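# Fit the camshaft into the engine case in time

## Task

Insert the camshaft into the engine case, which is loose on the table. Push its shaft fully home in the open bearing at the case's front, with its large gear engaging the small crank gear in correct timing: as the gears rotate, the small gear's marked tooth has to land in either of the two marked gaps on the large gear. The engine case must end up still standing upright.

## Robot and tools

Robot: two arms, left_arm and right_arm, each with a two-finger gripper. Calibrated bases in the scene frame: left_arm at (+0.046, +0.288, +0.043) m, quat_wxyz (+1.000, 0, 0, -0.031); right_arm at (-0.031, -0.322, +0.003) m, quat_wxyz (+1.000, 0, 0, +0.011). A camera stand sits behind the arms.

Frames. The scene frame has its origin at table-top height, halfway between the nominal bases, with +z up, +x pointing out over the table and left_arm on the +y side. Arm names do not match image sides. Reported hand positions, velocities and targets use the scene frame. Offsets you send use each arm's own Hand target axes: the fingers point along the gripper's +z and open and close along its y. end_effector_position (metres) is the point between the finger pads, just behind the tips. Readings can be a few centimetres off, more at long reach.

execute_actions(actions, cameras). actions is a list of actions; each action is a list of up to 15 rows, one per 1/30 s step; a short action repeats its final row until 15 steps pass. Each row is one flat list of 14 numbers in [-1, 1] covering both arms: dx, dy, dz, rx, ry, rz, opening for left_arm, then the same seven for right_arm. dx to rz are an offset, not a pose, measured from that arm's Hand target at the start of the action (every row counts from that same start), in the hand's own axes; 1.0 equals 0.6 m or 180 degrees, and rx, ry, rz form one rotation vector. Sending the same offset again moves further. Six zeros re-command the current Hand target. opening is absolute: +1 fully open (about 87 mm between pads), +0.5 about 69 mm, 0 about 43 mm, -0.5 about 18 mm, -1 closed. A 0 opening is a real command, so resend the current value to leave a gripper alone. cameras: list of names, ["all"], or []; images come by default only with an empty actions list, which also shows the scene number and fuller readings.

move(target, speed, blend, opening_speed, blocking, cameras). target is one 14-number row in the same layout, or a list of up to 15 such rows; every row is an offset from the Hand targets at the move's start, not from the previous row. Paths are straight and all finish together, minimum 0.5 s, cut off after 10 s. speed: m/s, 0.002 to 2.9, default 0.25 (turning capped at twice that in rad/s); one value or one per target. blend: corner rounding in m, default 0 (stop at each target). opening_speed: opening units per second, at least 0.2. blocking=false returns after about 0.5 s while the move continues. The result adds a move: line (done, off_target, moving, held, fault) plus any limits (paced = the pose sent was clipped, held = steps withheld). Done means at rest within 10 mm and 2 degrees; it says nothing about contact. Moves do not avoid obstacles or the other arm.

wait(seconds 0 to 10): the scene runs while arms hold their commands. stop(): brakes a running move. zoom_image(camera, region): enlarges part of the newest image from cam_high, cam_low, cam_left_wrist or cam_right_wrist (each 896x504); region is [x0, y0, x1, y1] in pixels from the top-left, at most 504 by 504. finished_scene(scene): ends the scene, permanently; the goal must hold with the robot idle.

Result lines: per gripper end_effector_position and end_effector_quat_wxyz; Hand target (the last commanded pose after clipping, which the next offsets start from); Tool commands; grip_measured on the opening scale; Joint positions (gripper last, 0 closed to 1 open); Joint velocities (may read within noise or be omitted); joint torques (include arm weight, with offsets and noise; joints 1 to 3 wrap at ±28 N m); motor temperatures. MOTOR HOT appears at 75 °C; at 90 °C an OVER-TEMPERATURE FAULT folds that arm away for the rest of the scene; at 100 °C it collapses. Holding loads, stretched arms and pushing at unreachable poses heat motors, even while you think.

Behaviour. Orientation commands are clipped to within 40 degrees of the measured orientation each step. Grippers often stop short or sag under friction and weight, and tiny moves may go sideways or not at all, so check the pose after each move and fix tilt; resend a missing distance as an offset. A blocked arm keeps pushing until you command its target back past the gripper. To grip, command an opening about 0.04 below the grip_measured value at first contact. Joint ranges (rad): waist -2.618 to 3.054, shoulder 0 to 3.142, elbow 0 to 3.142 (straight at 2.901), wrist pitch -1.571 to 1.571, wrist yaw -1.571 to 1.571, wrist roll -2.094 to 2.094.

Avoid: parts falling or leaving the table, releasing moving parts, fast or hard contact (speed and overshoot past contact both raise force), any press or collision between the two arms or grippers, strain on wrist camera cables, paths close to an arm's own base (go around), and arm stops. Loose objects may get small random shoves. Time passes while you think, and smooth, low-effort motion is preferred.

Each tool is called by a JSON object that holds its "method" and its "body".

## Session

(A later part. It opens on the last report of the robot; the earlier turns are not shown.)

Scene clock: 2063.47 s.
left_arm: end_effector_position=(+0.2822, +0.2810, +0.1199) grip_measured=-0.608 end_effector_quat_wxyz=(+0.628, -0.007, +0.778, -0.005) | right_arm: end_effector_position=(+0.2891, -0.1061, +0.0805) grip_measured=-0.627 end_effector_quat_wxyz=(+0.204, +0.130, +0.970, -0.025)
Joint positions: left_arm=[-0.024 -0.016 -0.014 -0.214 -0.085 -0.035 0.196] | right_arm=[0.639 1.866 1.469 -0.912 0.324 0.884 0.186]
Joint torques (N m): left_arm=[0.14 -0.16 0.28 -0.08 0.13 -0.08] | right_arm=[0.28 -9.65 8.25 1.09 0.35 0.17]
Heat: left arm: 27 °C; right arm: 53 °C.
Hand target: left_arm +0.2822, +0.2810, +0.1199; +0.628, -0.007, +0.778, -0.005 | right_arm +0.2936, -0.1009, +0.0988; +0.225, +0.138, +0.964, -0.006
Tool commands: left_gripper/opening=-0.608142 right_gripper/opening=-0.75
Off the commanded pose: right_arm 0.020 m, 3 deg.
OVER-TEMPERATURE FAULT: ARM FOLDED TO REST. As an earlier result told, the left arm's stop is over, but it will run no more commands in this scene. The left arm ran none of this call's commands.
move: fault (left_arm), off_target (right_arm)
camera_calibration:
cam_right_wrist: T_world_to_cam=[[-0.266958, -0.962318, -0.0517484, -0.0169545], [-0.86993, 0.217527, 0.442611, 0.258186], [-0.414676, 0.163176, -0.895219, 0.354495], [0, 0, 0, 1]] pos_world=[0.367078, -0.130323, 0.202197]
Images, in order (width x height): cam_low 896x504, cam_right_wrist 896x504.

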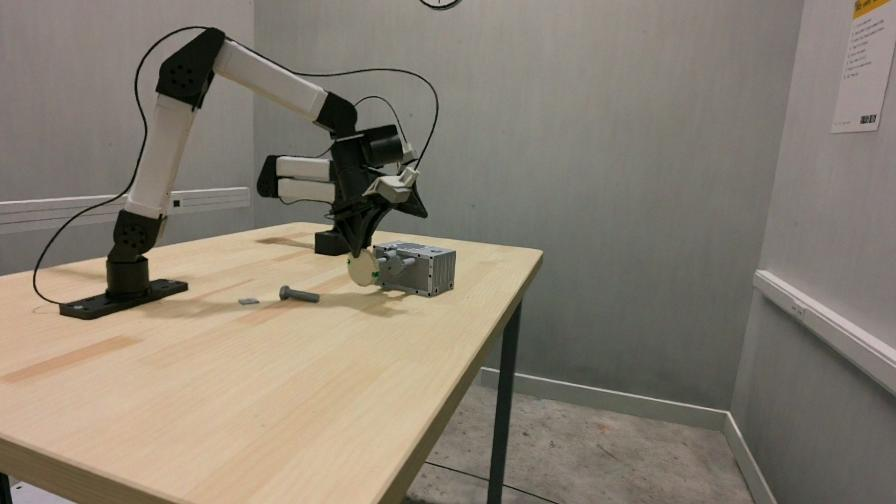

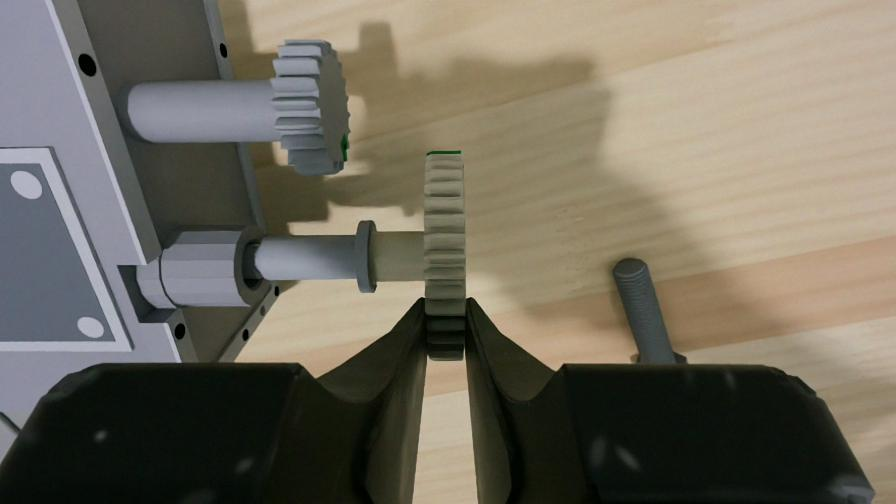

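{"method": "move", "body": {"target": [0,0,0,0,0,0,-0.6,-0.006,0,-0.012,0,0,0,-0.75], "speed": 0.05, "cameras": ["cam_low","cam_right_wrist"]}}

{"method": "zoom_image", "body": {"camera": "cam_low", "region": [366, 240, 406, 270]}}

{"method": "zoom_image", "body": {"camera": "cam_right_wrist", "region": [140, 180, 440, 340]}}

Scene clock: 2095.70 s.
left_arm: end_effector_position=(+0.2822, +0.2810, +0.1199) grip_measured=-0.608 end_effector_quat_wxyz=(+0.628, -0.007, +0.778, -0.005) | right_arm: end_effector_position=(+0.2858, -0.1085, +0.0808) grip_measured=-0.627 end_effector_quat_wxyz=(+0.199, +0.131, +0.971, -0.030)
Joint positions: left_arm=[-0.024 -0.016 -0.014 -0.214 -0.085 -0.035 0.196] | right_arm=[0.639 1.864 1.469 -0.93 0.324 0.888 0.186]
Joint torques (N m): left_arm=[0.2 -0.09 0.23 -0.08 0.11 -0.04] | right_arm=[0.21 -9.83 10.54 0.9 0.35 0.11]
Motor temperatures (°C): left_arm=[22 27 25 23 22 22 23] | right_arm=[23 44 52 33 23 24 26]
Heat: left arm: 27 °C; right arm: 52 °C.
Hand target: left_arm +0.2822, +0.2810, +0.1199; +0.628, -0.007, +0.778, -0.005 | right_arm +0.2935, -0.1013, +0.1068; +0.225, +0.138, +0.964, -0.006
Tool commands: left_gripper/opening=-0.608142 right_gripper/opening=-0.75
Off the commanded pose: right_arm 0.028 m, 4 deg.
OVER-TEMPERATURE FAULT: ARM FOLDED TO REST. As an earlier result told, the left arm's stop is over, but it will run no more commands in this scene. The left arm ran none of this call's commands.
move: fault (left_arm), off_target (right_arm)
camera_calibration:
cam_right_wrist: T_world_to_cam=[[-0.270873, -0.961727, -0.041333, -0.0199508], [-0.864094, 0.224002, 0.450737, 0.25403], [-0.424227, 0.157808, -0.891699, 0.355657], [0, 0, 0, 1]] pos_world=[0.364981, -0.132216, 0.201813]
Images, in order (width x height): cam_low 896x504, cam_right_wrist 896x504.

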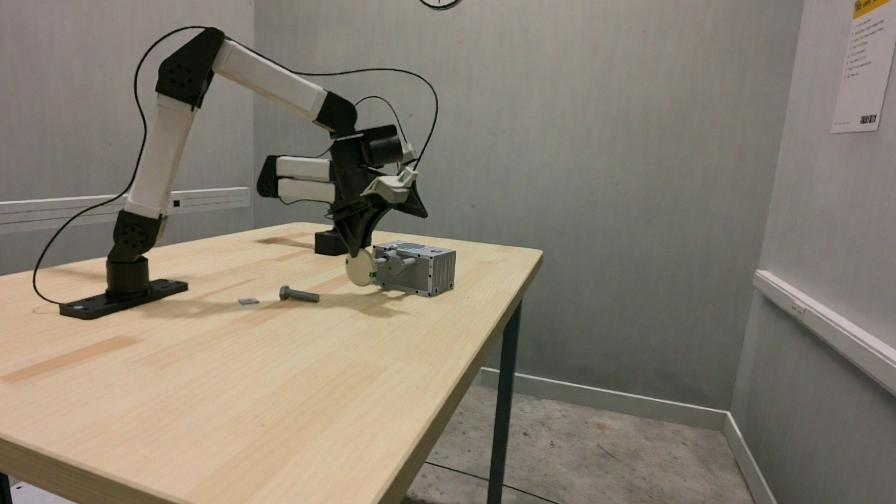

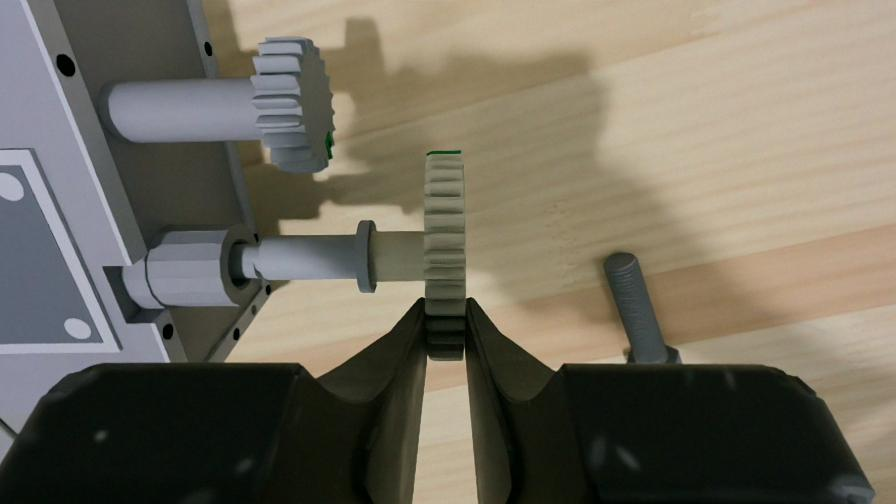

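Scaled by 12.600 from the camera's 896x504 image, which has a finer 1280x720 frame.

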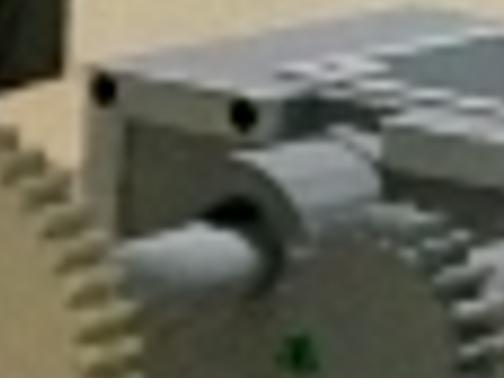

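Scaled by 1.680 from the camera's 896x504 image, which has a finer 1280x720 frame.

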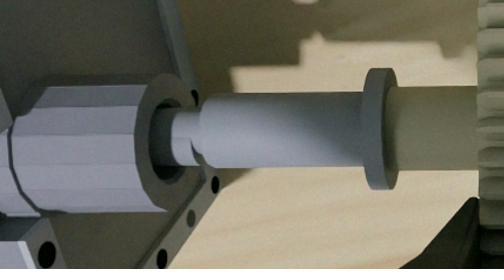

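{"method": "move", "body": {"target": [0,0,0,0,0,0,-0.6,-0.0045,0,-0.009,0,0,0,-0.75], "speed": 0.05, "cameras": ["cam_low","cam_right_wrist"]}}

{"method": "zoom_image", "body": {"camera": "cam_low", "region": [366, 240, 406, 270]}}

{"method": "zoom_image", "body": {"camera": "cam_right_wrist", "region": [140, 180, 440, 340]}}

Scene clock: 2108.87 s.
left_arm: end_effector_position=(+0.2822, +0.2810, +0.1199) grip_measured=-0.608 end_effector_quat_wxyz=(+0.628, -0.007, +0.778, -0.005) | right_arm: end_effector_position=(+0.2839, -0.1100, +0.0853) grip_measured=-0.627 end_effector_quat_wxyz=(+0.195, +0.130, +0.971, -0.033)
Joint positions: left_arm=[-0.024 -0.016 -0.014 -0.214 -0.085 -0.035 0.196] | right_arm=[0.639 1.861 1.485 -0.958 0.324 0.888 0.186]
Joint torques (N m): left_arm=[-0.01 -0.14 0.18 -0.06 0.15 -0.06] | right_arm=[0.17 -9.89 10.95 0.94 0.35 0.11]
Heat: left arm: 27 °C; right arm: 53 °C.
Hand target: left_arm +0.2822, +0.2810, +0.1199; +0.628, -0.007, +0.778, -0.005 | right_arm +0.2935, -0.1016, +0.1129; +0.225, +0.138, +0.964, -0.006
Tool commands: left_gripper/opening=-0.608142 right_gripper/opening=-0.75
Off the commanded pose: right_arm 0.030 m, 5 deg.
OVER-TEMPERATURE FAULT: ARM FOLDED TO REST. As an earlier result told, the left arm's stop is over, but it will run no more commands in this scene. The left arm ran none of this call's commands.
move: fault (left_arm), off_target (right_arm)
camera_calibration:
cam_right_wrist: T_world_to_cam=[[-0.271137, -0.961951, -0.0336926, -0.0222284], [-0.860671, 0.226621, 0.455948, 0.249501], [-0.430964, 0.152623, -0.889368, 0.360292], [0, 0, 0, 1]] pos_world=[0.363984, -0.132914, 0.205924]
Images, in order (width x height): cam_low 896x504, cam_right_wrist 896x504.

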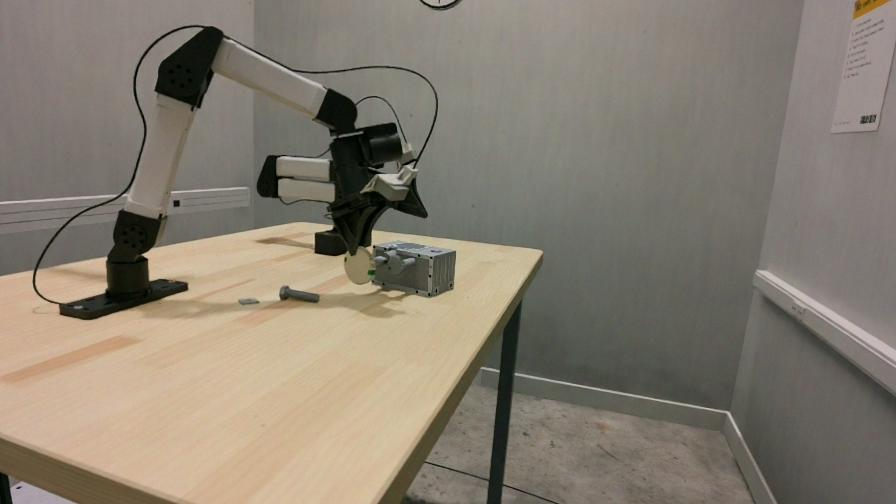

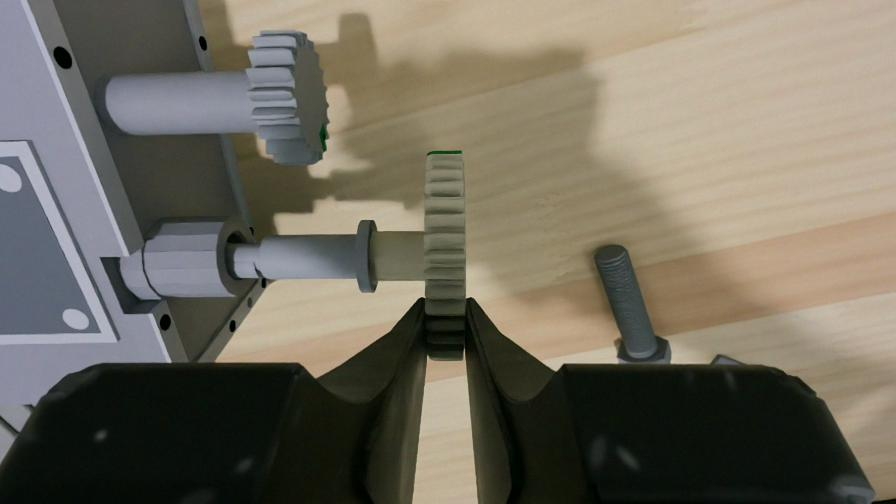

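Scaled by 12.600 from the camera's 896x504 image, which has a finer 1280x720 frame.

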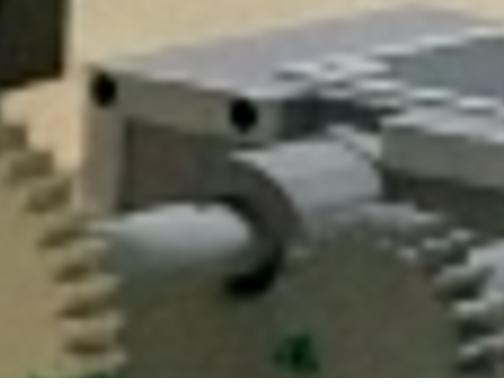

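Scaled by 1.680 from the camera's 896x504 image, which has a finer 1280x720 frame.

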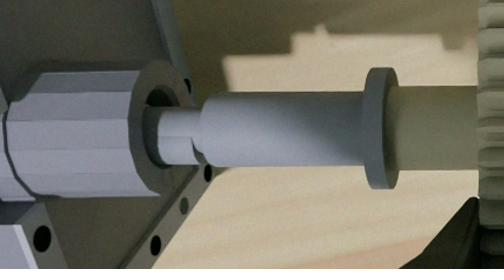

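{"method": "move", "body": {"target": [0,0,0,0,0,0,-0.6,0.0045,0.005,0.008,0,0,0,-0.75], "speed": 0.05, "cameras": ["cam_low","cam_right_wrist"]}}

{"method": "zoom_image", "body": {"camera": "cam_low", "region": [366, 240, 406, 270]}}

{"method": "zoom_image", "body": {"camera": "cam_right_wrist", "region": [140, 180, 440, 340]}}

Scene clock: 2125.47 s.
left_arm: end_effector_position=(+0.2822, +0.2810, +0.1199) grip_measured=-0.608 end_effector_quat_wxyz=(+0.628, -0.007, +0.778, -0.005) | right_arm: end_effector_position=(+0.2840, -0.1099, +0.0853) grip_measured=-0.627 end_effector_quat_wxyz=(+0.195, +0.131, +0.971, -0.033)
Joint positions: left_arm=[-0.024 -0.016 -0.014 -0.214 -0.085 -0.035 0.196] | right_arm=[0.639 1.861 1.485 -0.958 0.324 0.89 0.186]
Joint torques (N m): left_arm=[0.17 -0.36 0.21 -0.1 0.13 -0.06] | right_arm=[0.65 -8.99 10.47 1.11 0.37 0.15]
Motor temperatures (°C): left_arm=[22 27 25 23 22 22 23] | right_arm=[23 46 56 33 23 24 26]
Heat: left arm: 27 °C; right arm: 56 °C.
Hand target: left_arm +0.2822, +0.2810, +0.1199; +0.628, -0.007, +0.778, -0.005 | right_arm +0.2941, -0.0984, +0.1076; +0.225, +0.138, +0.964, -0.006
Tool commands: left_gripper/opening=-0.608142 right_gripper/opening=-0.75
Off the commanded pose: right_arm 0.027 m, 5 deg.
OVER-TEMPERATURE FAULT: ARM FOLDED TO REST. As an earlier result told, the left arm's stop is over, but it will run no more commands in this scene. The left arm ran none of this call's commands.
move: fault (left_arm), off_target (right_arm)
camera_calibration:
cam_right_wrist: T_world_to_cam=[[-0.273144, -0.96135, -0.034621, -0.0214176], [-0.86032, 0.22802, 0.455912, 0.249612], [-0.430396, 0.154315, -0.889351, 0.360337], [0, 0, 0, 1]] pos_world=[0.363984, -0.133112, 0.205924]
Images, in order (width x height): cam_low 896x504, cam_right_wrist 896x504.

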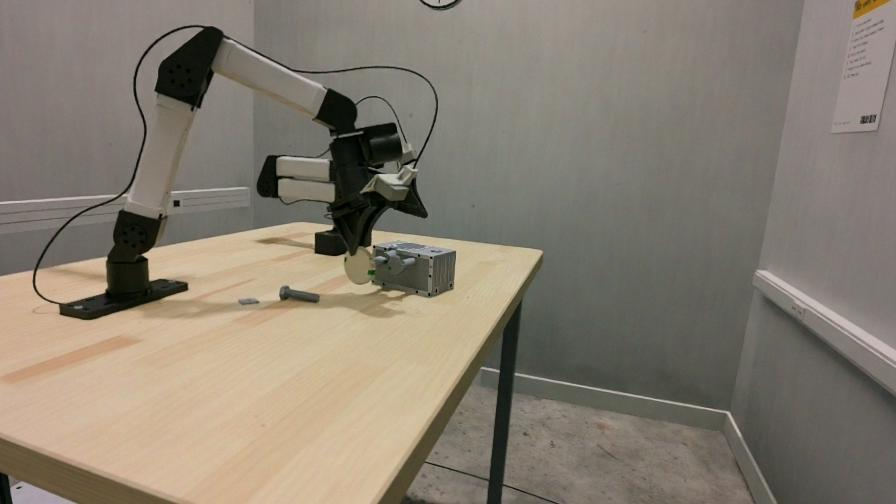

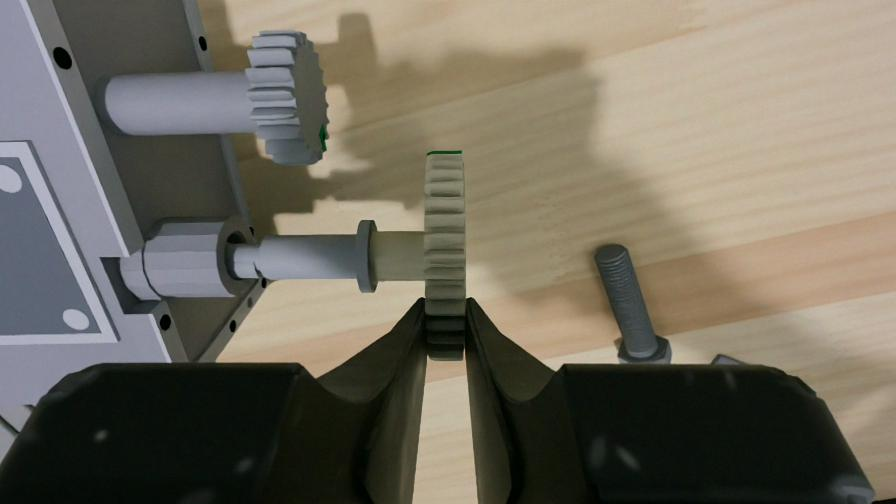

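Scaled by 12.600 from the camera's 896x504 image, which has a finer 1280x720 frame.

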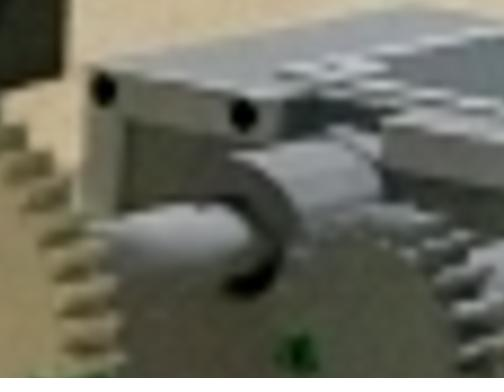

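Scaled by 1.680 from the camera's 896x504 image, which has a finer 1280x720 frame.

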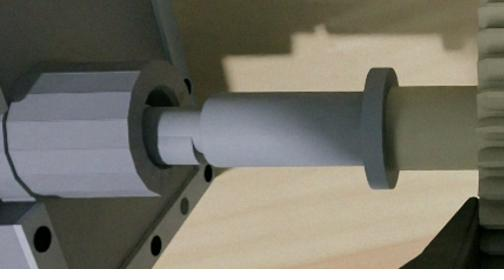

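{"method": "move", "body": {"target": [0,0,0,0,0,0,-0.6,0.0022,0.0087,0.022,0,0,0,-0.75], "speed": 0.05}}

Scene clock: 2141.70 s.
left_arm: end_effector_position=(+0.2822, +0.2810, +0.1199) grip_measured=-0.608 end_effector_quat_wxyz=(+0.628, -0.007, +0.778, -0.005) | right_arm: end_effector_position=(+0.2851, -0.1072, +0.0843) grip_measured=-0.627 end_effector_quat_wxyz=(+0.198, +0.130, +0.971, -0.030)
Joint positions: left_arm=[-0.024 -0.016 -0.014 -0.214 -0.085 -0.035 0.196] | right_arm=[0.643 1.865 1.485 -0.948 0.324 0.89 0.186]
Joint torques (N m): left_arm=[0.44 -0.18 0.24 -0.07 0.15 -0.07] | right_arm=[0.34 -6.68 10.04 1.44 0.37 0.14]
Motor temperatures (°C): left_arm=[22 27 25 23 22 22 23] | right_arm=[23 46 56 33 23 24 26]
Heat: left arm: 27 °C; right arm: 56 °C.
Hand target: left_arm +0.2822, +0.2810, +0.1199; +0.628, -0.007, +0.778, -0.005 | right_arm +0.3000, -0.0940, +0.0953; +0.225, +0.138, +0.964, -0.006
Tool commands: left_gripper/opening=-0.608142 right_gripper/opening=-0.75
Off the commanded pose: right_arm 0.023 m, 4 deg.
OVER-TEMPERATURE FAULT: ARM FOLDED TO REST. As an earlier result told, the left arm's stop is over, but it will run no more commands in this scene. The left arm ran none of this call's commands.
move: fault (left_arm), off_target (right_arm)

{"method": "move", "body": {"target": [0,0,0,0,0,0,-0.6,0.0003,0.0078,0.0077,0,0,0,-0.75], "speed": 0.05, "cameras": ["cam_low","cam_right_wrist"]}}

{"method": "zoom_image", "body": {"camera": "cam_low", "region": [366, 240, 406, 270]}}

{"method": "zoom_image", "body": {"camera": "cam_right_wrist", "region": [140, 180, 440, 340]}}

Scene clock: 2151.57 s.
left_arm: end_effector_position=(+0.2822, +0.2810, +0.1199) grip_measured=-0.608 end_effector_quat_wxyz=(+0.628, -0.007, +0.778, -0.005) | right_arm: end_effector_position=(+0.2880, -0.1029, +0.0807) grip_measured=-0.627 end_effector_quat_wxyz=(+0.199, +0.130, +0.971, -0.029)
Joint positions: left_arm=[-0.024 -0.016 -0.014 -0.214 -0.085 -0.035 0.196] | right_arm=[0.646 1.882 1.494 -0.936 0.324 0.894 0.186]
Joint torques (N m): left_arm=[0.14 -0.21 0.32 -0.06 0.15 -0.06] | right_arm=[0.29 -6.5 10.4 1.4 0.38 0.14]
Motor temperatures (°C): left_arm=[22 26 25 23 22 22 22] | right_arm=[23 44 56 33 23 24 26]
Heat: left arm: 26 °C; right arm: 56 °C.
Hand target: left_arm +0.2822, +0.2810, +0.1199; +0.628, -0.007, +0.778, -0.005 | right_arm +0.3031, -0.0899, +0.0913; +0.225, +0.138, +0.964, -0.006
Tool commands: left_gripper/opening=-0.608142 right_gripper/opening=-0.75
Off the commanded pose: right_arm 0.023 m, 4 deg.
OVER-TEMPERATURE FAULT: ARM FOLDED TO REST. As an earlier result told, the left arm's stop is over, but it will run no more commands in this scene. The left arm ran none of this call's commands.
move: fault (left_arm), off_target (right_arm)
camera_calibration:
cam_right_wrist: T_world_to_cam=[[-0.269277, -0.96209, -0.0432756, -0.014312], [-0.864473, 0.221661, 0.451167, 0.254502], [-0.424471, 0.158899, -0.89139, 0.355798], [0, 0, 0, 1]] pos_world=[0.367182, -0.126719, 0.201712]
Images, in order (width x height): cam_low 896x504, cam_right_wrist 896x504.

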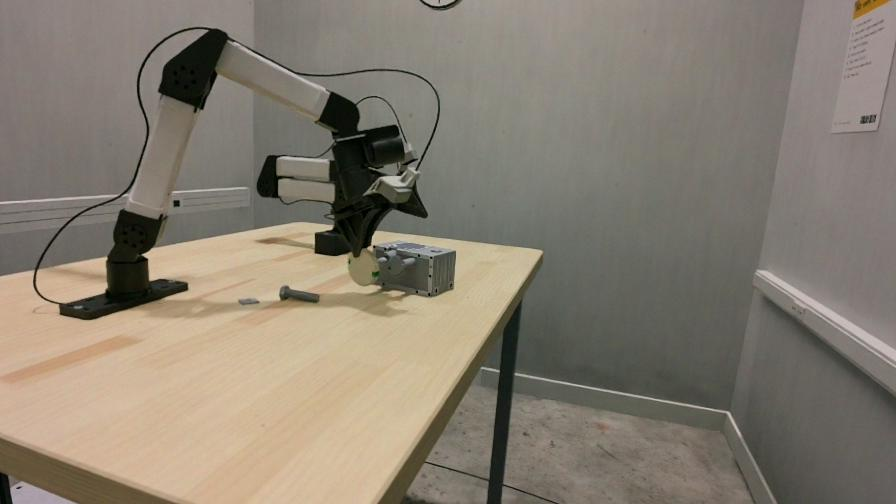

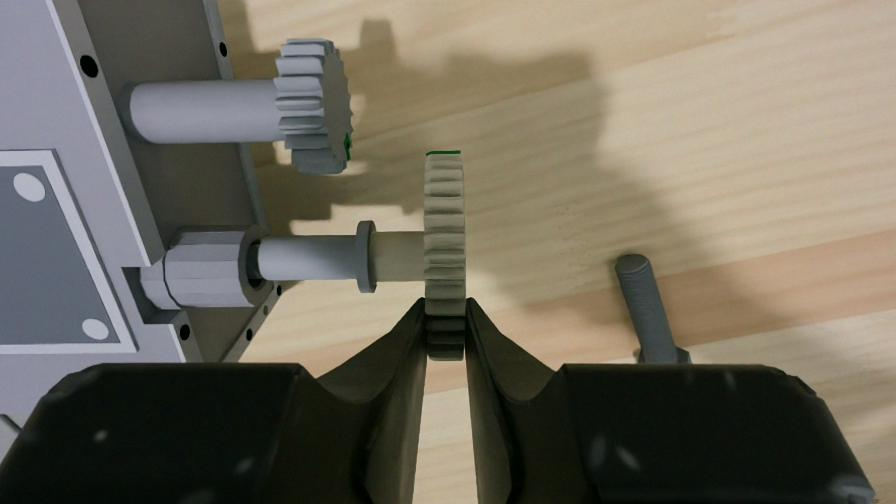

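Scaled by 12.600 from the camera's 896x504 image, which has a finer 1280x720 frame.

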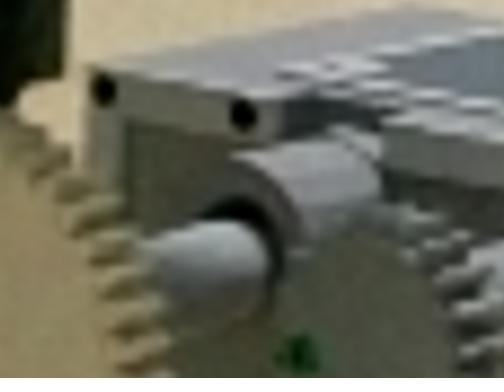

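Scaled by 1.680 from the camera's 896x504 image, which has a finer 1280x720 frame.

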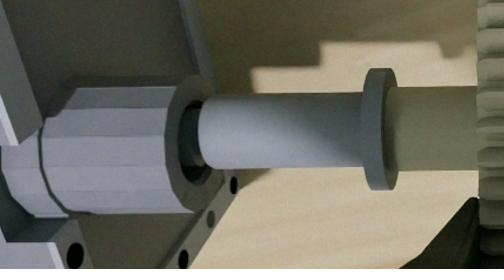

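{"method": "move", "body": {"target": [[0,0,0,0,0,0,-0.6,0.001,0.001,-0.0095,0,0,0,-0.75],[0,0,0,0,0,0,-0.6,0.0018,0.0213,-0.0075,0,0,0,-0.75]], "speed": 0.05, "cameras": ["cam_low","cam_right_wrist"]}}

{"method": "zoom_image", "body": {"camera": "cam_low", "region": [366, 240, 406, 270]}}

{"method": "zoom_image", "body": {"camera": "cam_right_wrist", "region": [140, 180, 440, 340]}}

Scene clock: 2165.30 s.
left_arm: end_effector_position=(+0.2822, +0.2810, +0.1199) grip_measured=-0.608 end_effector_quat_wxyz=(+0.628, -0.007, +0.778, -0.005) | right_arm: end_effector_position=(+0.2897, -0.0932, +0.0848) grip_measured=-0.627 end_effector_quat_wxyz=(+0.200, +0.126, +0.971, -0.033)
Joint positions: left_arm=[-0.024 -0.016 -0.014 -0.214 -0.085 -0.035 0.196] | right_arm=[0.668 1.915 1.553 -0.973 0.337 0.908 0.186]
Joint torques (N m): left_arm=[0.1 -0.34 0.2 -0.06 0.14 -0.07] | right_arm=[0.57 -6.63 10.71 1.37 0.32 0.27]
Heat: left arm: 26 °C; right arm: 54 °C.
Hand target: left_arm +0.2822, +0.2810, +0.1199; +0.628, -0.007, +0.778, -0.005 | right_arm +0.3037, -0.0769, +0.0956; +0.225, +0.138, +0.964, -0.006
Tool commands: left_gripper/opening=-0.608142 right_gripper/opening=-0.75
Off the commanded pose: right_arm 0.024 m, 4 deg.
OVER-TEMPERATURE FAULT: ARM FOLDED TO REST. As an earlier result told, the left arm's stop is over, but it will run no more commands in this scene. The left arm ran none of this call's commands.
move: fault (left_arm), off_target (right_arm)
camera_calibration:
cam_right_wrist: T_world_to_cam=[[-0.26341, -0.964104, -0.0334387, -0.0069519], [-0.866859, 0.221347, 0.446722, 0.253045], [-0.423285, 0.146657, -0.894048, 0.357349], [0, 0, 0, 1]] pos_world=[0.368784, -0.115121, 0.206214]
Images, in order (width x height): cam_low 896x504, cam_right_wrist 896x504.

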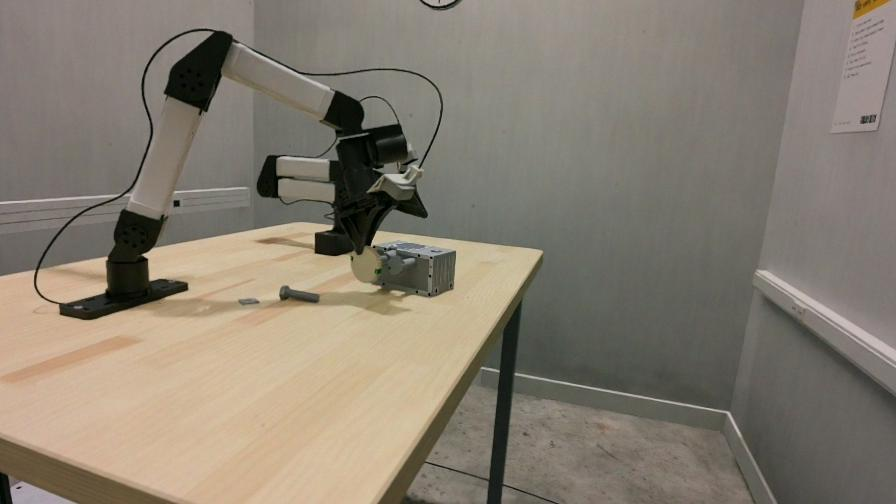

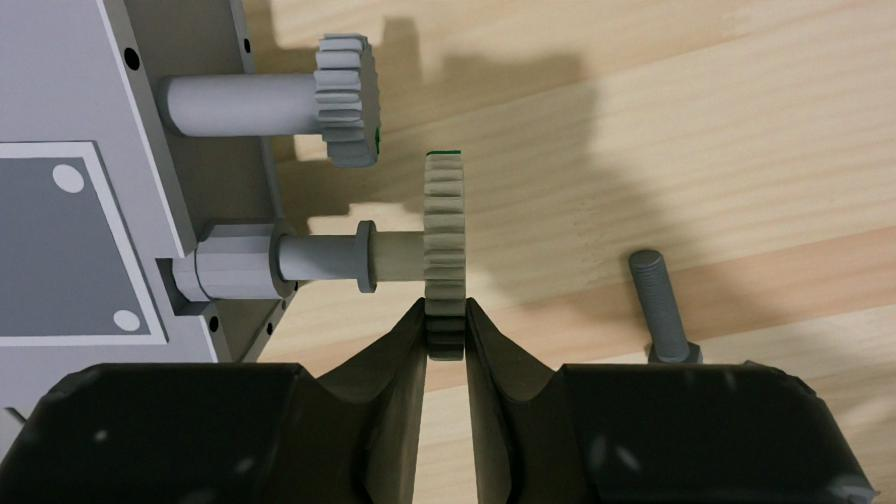

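Scaled by 12.600 from the camera's 896x504 image, which has a finer 1280x720 frame.

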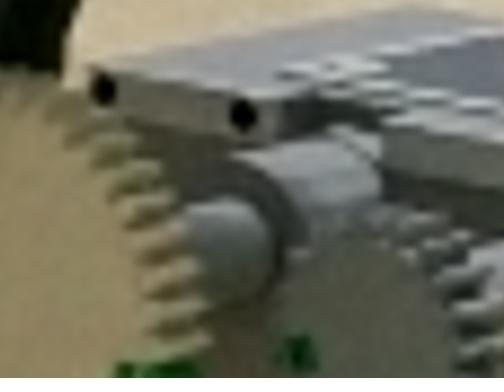

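Scaled by 1.680 from the camera's 896x504 image, which has a finer 1280x720 frame.

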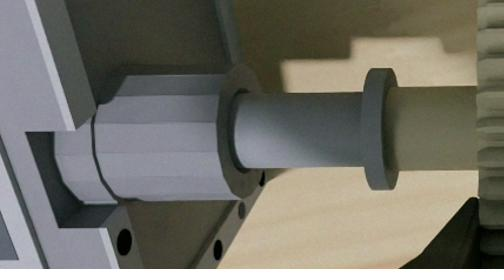

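{"method": "move", "body": {"target": [0,0,0,0,0,0,-0.6,0,0.02,0,0,0,0,-0.75], "speed": 0.05, "cameras": ["cam_low","cam_right_wrist"]}}

{"method": "zoom_image", "body": {"camera": "cam_low", "region": [346, 240, 416, 290]}}

{"method": "zoom_image", "body": {"camera": "cam_right_wrist", "region": [240, 20, 500, 340]}}

Scene clock: 2173.47 s.
left_arm: end_effector_position=(+0.2822, +0.2810, +0.1199) grip_measured=-0.608 end_effector_quat_wxyz=(+0.628, -0.007, +0.778, -0.005) | right_arm: end_effector_position=(+0.2925, -0.0837, +0.0856) grip_measured=-0.627 end_effector_quat_wxyz=(+0.200, +0.123, +0.971, -0.037)
Joint positions: left_arm=[-0.024 -0.016 -0.014 -0.214 -0.085 -0.035 0.196] | right_arm=[0.685 1.954 1.612 -1.003 0.344 0.919 0.186]
Joint torques (N m): left_arm=[0.08 -0.29 0.36 -0.06 0.19 -0.05] | right_arm=[0.64 -6.84 10.76 1.41 0.3 0.34]
Motor temperatures (°C): left_arm=[22 26 25 23 22 22 22] | right_arm=[23 41 55 33 23 24 26]
Heat: left arm: 26 °C; right arm: 55 °C.
Hand target: left_arm +0.2822, +0.2810, +0.1199; +0.628, -0.007, +0.778, -0.005 | right_arm +0.3069, -0.0652, +0.0963; +0.225, +0.138, +0.964, -0.006
Tool commands: left_gripper/opening=-0.608142 right_gripper/opening=-0.75
Off the commanded pose: right_arm 0.026 m, 5 deg.
OVER-TEMPERATURE FAULT: ARM FOLDED TO REST. As an earlier result told, the left arm's stop is over, but it will run no more commands in this scene. The left arm ran none of this call's commands.
move: fault (left_arm), off_target (right_arm)
camera_calibration:
cam_right_wrist: T_world_to_cam=[[-0.259449, -0.965446, -0.0244903, 0.000986892], [-0.866459, 0.221499, 0.447422, 0.252857], [-0.426537, 0.137303, -0.893987, 0.358093], [0, 0, 0, 1]] pos_world=[0.372087, -0.104222, 0.207021]
Images, in order (width x height): cam_low 896x504, cam_right_wrist 896x504.

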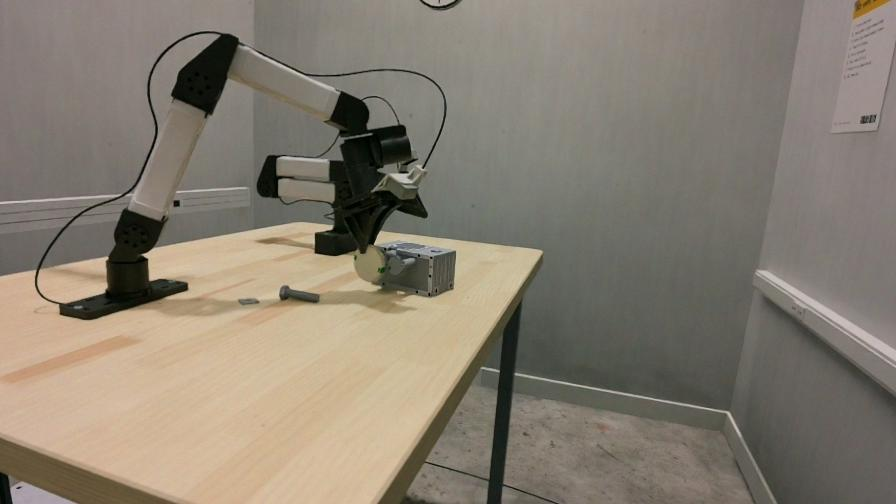

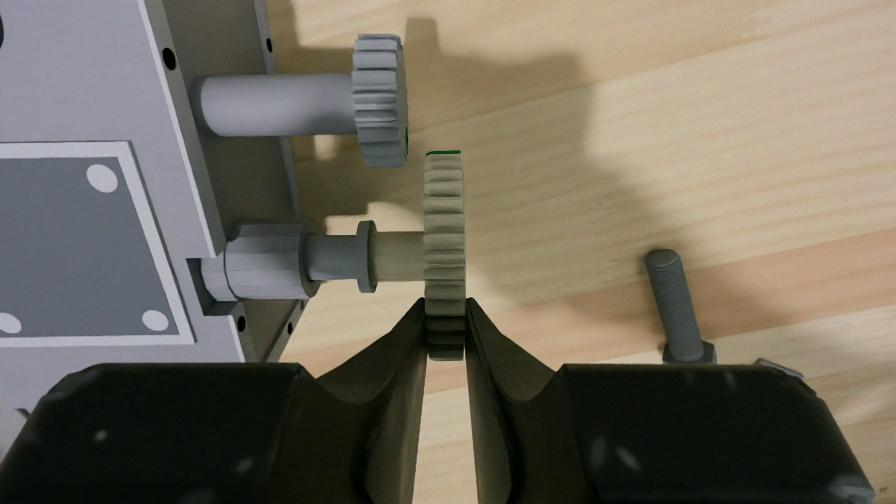

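Scaled by 7.200 from the camera's 896x504 image, which has a finer 1280x720 frame.

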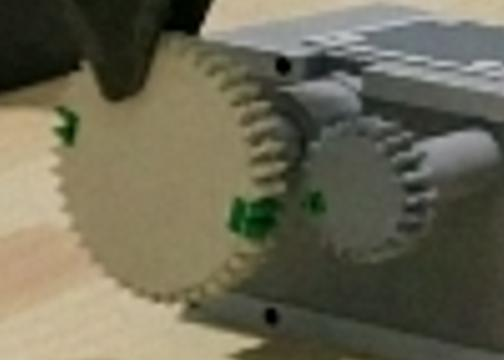

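Scaled by 1.575 from the camera's 896x504 image, which has a finer 1280x720 frame.

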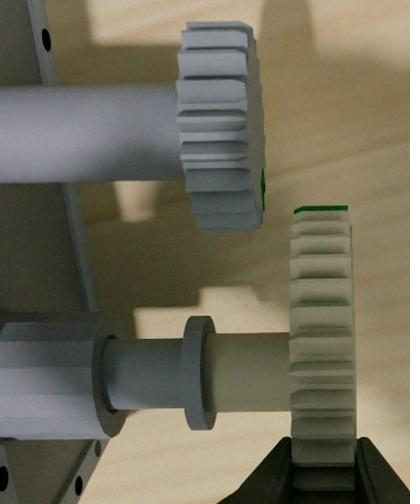

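{"method": "zoom_image", "body": {"camera": "cam_low", "region": [350, 240, 410, 285]}}

Scaled by 8.400 from the camera's 896x504 image, which has a finer 1280x720 frame.

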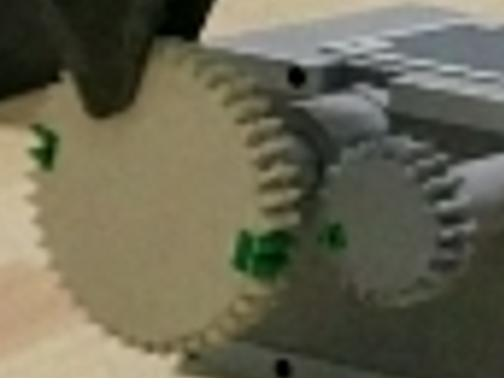

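{"method": "move", "body": {"target": [0,0,0,0,0,0,-0.6,0,0.018,0,0,-0.006,0,-0.75], "speed": 0.04, "cameras": ["cam_low","cam_right_wrist"]}}

{"method": "zoom_image", "body": {"camera": "cam_low", "region": [350, 240, 410, 285]}}

{"method": "zoom_image", "body": {"camera": "cam_right_wrist", "region": [280, 20, 500, 300]}}

Scene clock: 2188.60 s.
left_arm: end_effector_position=(+0.2822, +0.2810, +0.1199) grip_measured=-0.608 end_effector_quat_wxyz=(+0.628, -0.007, +0.778, -0.005) | right_arm: end_effector_position=(+0.2942, -0.0760, +0.0858) grip_measured=-0.627 end_effector_quat_wxyz=(+0.206, +0.123, +0.970, -0.042)
Joint positions: left_arm=[-0.024 -0.016 -0.014 -0.214 -0.085 -0.035 0.196] | right_arm=[0.704 1.981 1.648 -1.019 0.365 0.937 0.186]
Joint torques (N m): left_arm=[0.17 -0.16 0.24 -0.09 0.17 -0.11] | right_arm=[0.79 -6.97 10.85 1.51 0.32 0.33]
Heat: left arm: 26 °C; right arm: 54 °C.
Hand target: left_arm +0.2822, +0.2810, +0.1199; +0.628, -0.007, +0.778, -0.005 | right_arm +0.3098, -0.0549, +0.0967; +0.234, +0.138, +0.962, -0.007
Tool commands: left_gripper/opening=-0.608142 right_gripper/opening=-0.75
Off the commanded pose: right_arm 0.029 m, 6 deg.
OVER-TEMPERATURE FAULT: ARM FOLDED TO REST. As an earlier result told, the left arm's stop is over, but it will run no more commands in this scene. The left arm ran none of this call's commands.
move: fault (left_arm), off_target (right_arm)
camera_calibration:
cam_right_wrist: T_world_to_cam=[[-0.26029, -0.965409, -0.0152966, 0.00828834], [-0.87111, 0.227974, 0.434967, 0.255459], [-0.416434, 0.126543, -0.900317, 0.354657], [0, 0, 0, 1]] pos_world=[0.372381, -0.0951156, 0.208314]
Images, in order (width x height): cam_low 896x504, cam_right_wrist 896x504.

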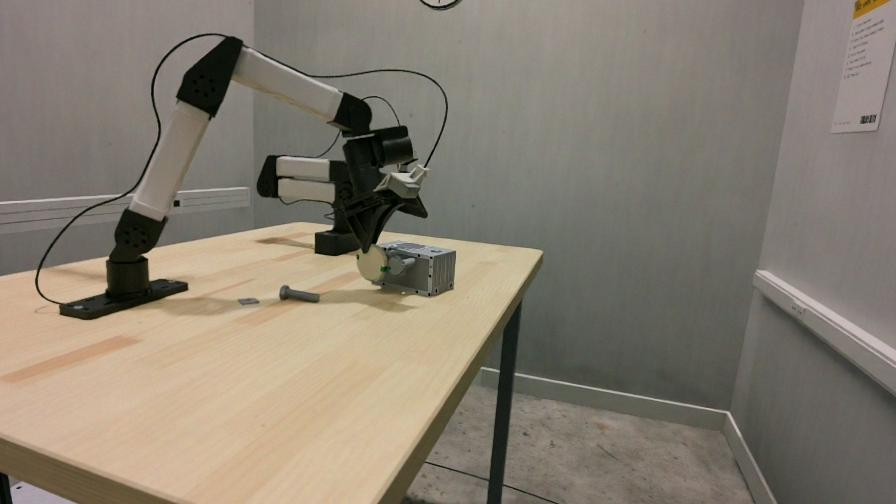

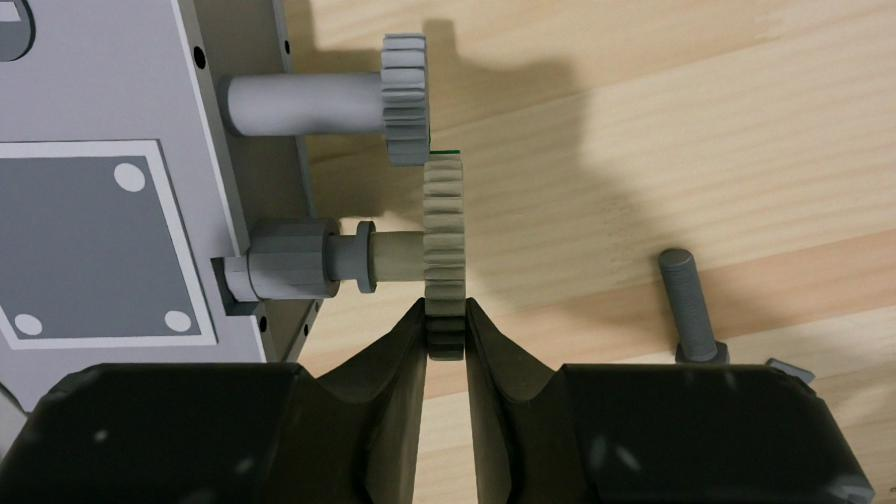

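Scaled by 8.400 from the camera's 896x504 image, which has a finer 1280x720 frame.

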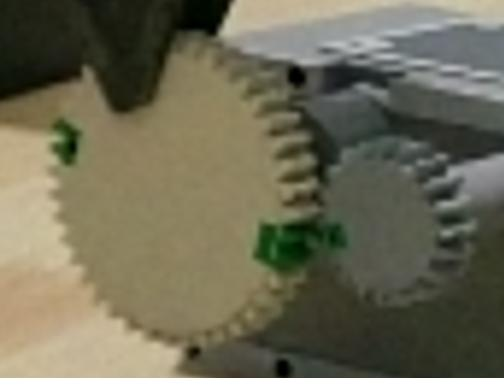

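Scaled by 1.800 from the camera's 896x504 image, which has a finer 1280x720 frame.

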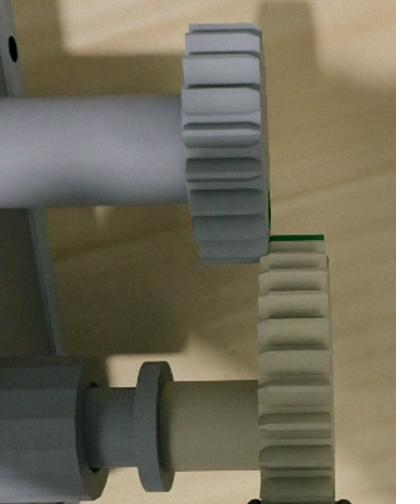

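{"method": "move", "body": {"target": [0,0,0,0,0,0,-0.6,0,0.018,0,0,0,0,-0.75], "speed": 0.04, "cameras": ["cam_low","cam_right_wrist"]}}

{"method": "zoom_image", "body": {"camera": "cam_low", "region": [350, 240, 410, 285]}}

{"method": "zoom_image", "body": {"camera": "cam_right_wrist", "region": [280, 20, 500, 300]}}

Scene clock: 2199.33 s.
left_arm: end_effector_position=(+0.2822, +0.2810, +0.1199) grip_measured=-0.608 end_effector_quat_wxyz=(+0.628, -0.007, +0.778, -0.005) | right_arm: end_effector_position=(+0.2944, -0.0754, +0.0861) grip_measured=-0.626 end_effector_quat_wxyz=(+0.200, +0.124, +0.970, -0.058)
Joint positions: left_arm=[-0.024 -0.016 -0.014 -0.214 -0.085 -0.035 0.196] | right_arm=[0.71 2.015 1.7 -1.072 0.378 0.951 0.187]
Joint torques (N m): left_arm=[0.21 -0.23 0.35 -0.08 0.11 -0.06] | right_arm=[1.46 -7.05 11.29 1.7 0.21 0.34]
Motor temperatures (°C): left_arm=[22 26 25 23 22 22 22] | right_arm=[23 40 56 33 23 24 26]
Heat: left arm: 26 °C; right arm: 56 °C.
Hand target: left_arm +0.2822, +0.2810, +0.1199; +0.628, -0.007, +0.778, -0.005 | right_arm +0.3128, -0.0445, +0.0973; +0.234, +0.138, +0.962, -0.007
Tool commands: left_gripper/opening=-0.608142 right_gripper/opening=-0.75
Off the commanded pose: right_arm 0.038 m, 7 deg.
OVER-TEMPERATURE FAULT: ARM FOLDED TO REST. As an earlier result told, the left arm's stop is over, but it will run no more commands in this scene. The left arm ran none of this call's commands.
move: fault (left_arm), off_target (right_arm)
camera_calibration:
cam_right_wrist: T_world_to_cam=[[-0.269059, -0.963007, 0.0149865, 0.00906678], [-0.862318, 0.247799, 0.441593, 0.253611], [-0.428971, 0.105891, -0.89709, 0.356788], [0, 0, 0, 1]] pos_world=[0.374184, -0.0918938, 0.207942]
Images, in order (width x height): cam_low 896x504, cam_right_wrist 896x504.

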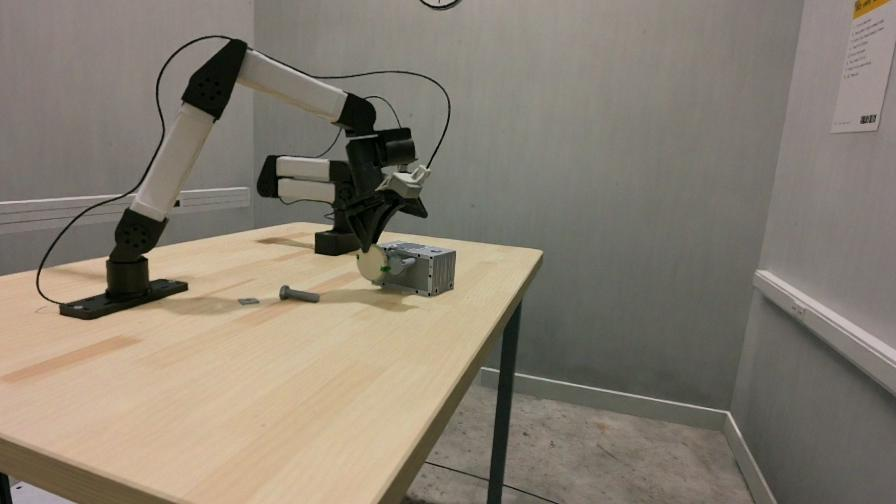

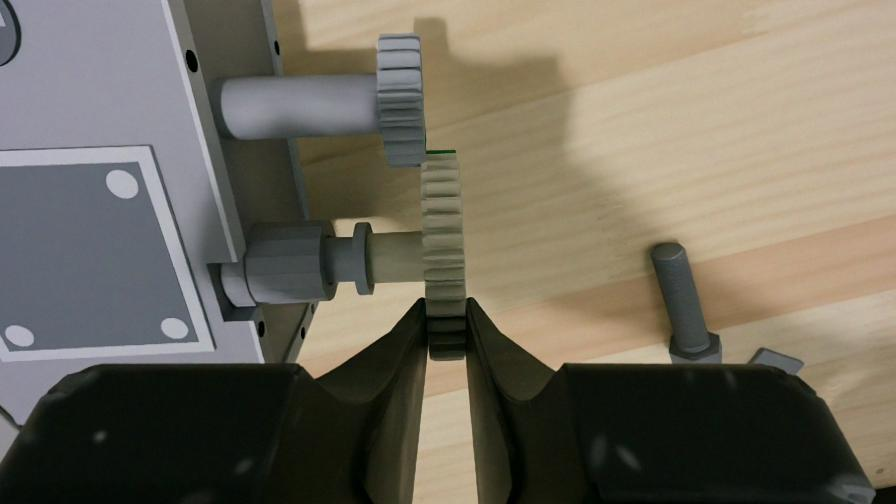

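Scaled by 8.400 from the camera's 896x504 image, which has a finer 1280x720 frame.

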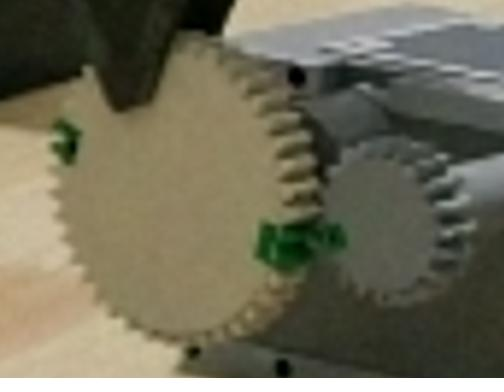

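Scaled by 1.800 from the camera's 896x504 image, which has a finer 1280x720 frame.

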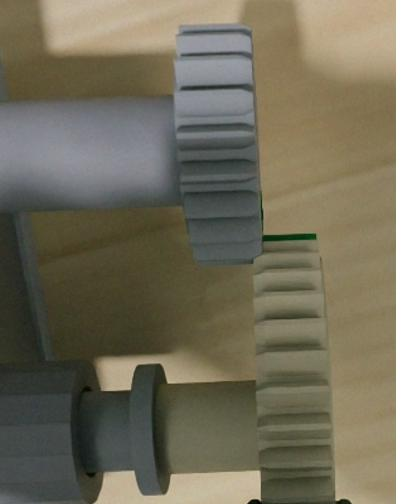

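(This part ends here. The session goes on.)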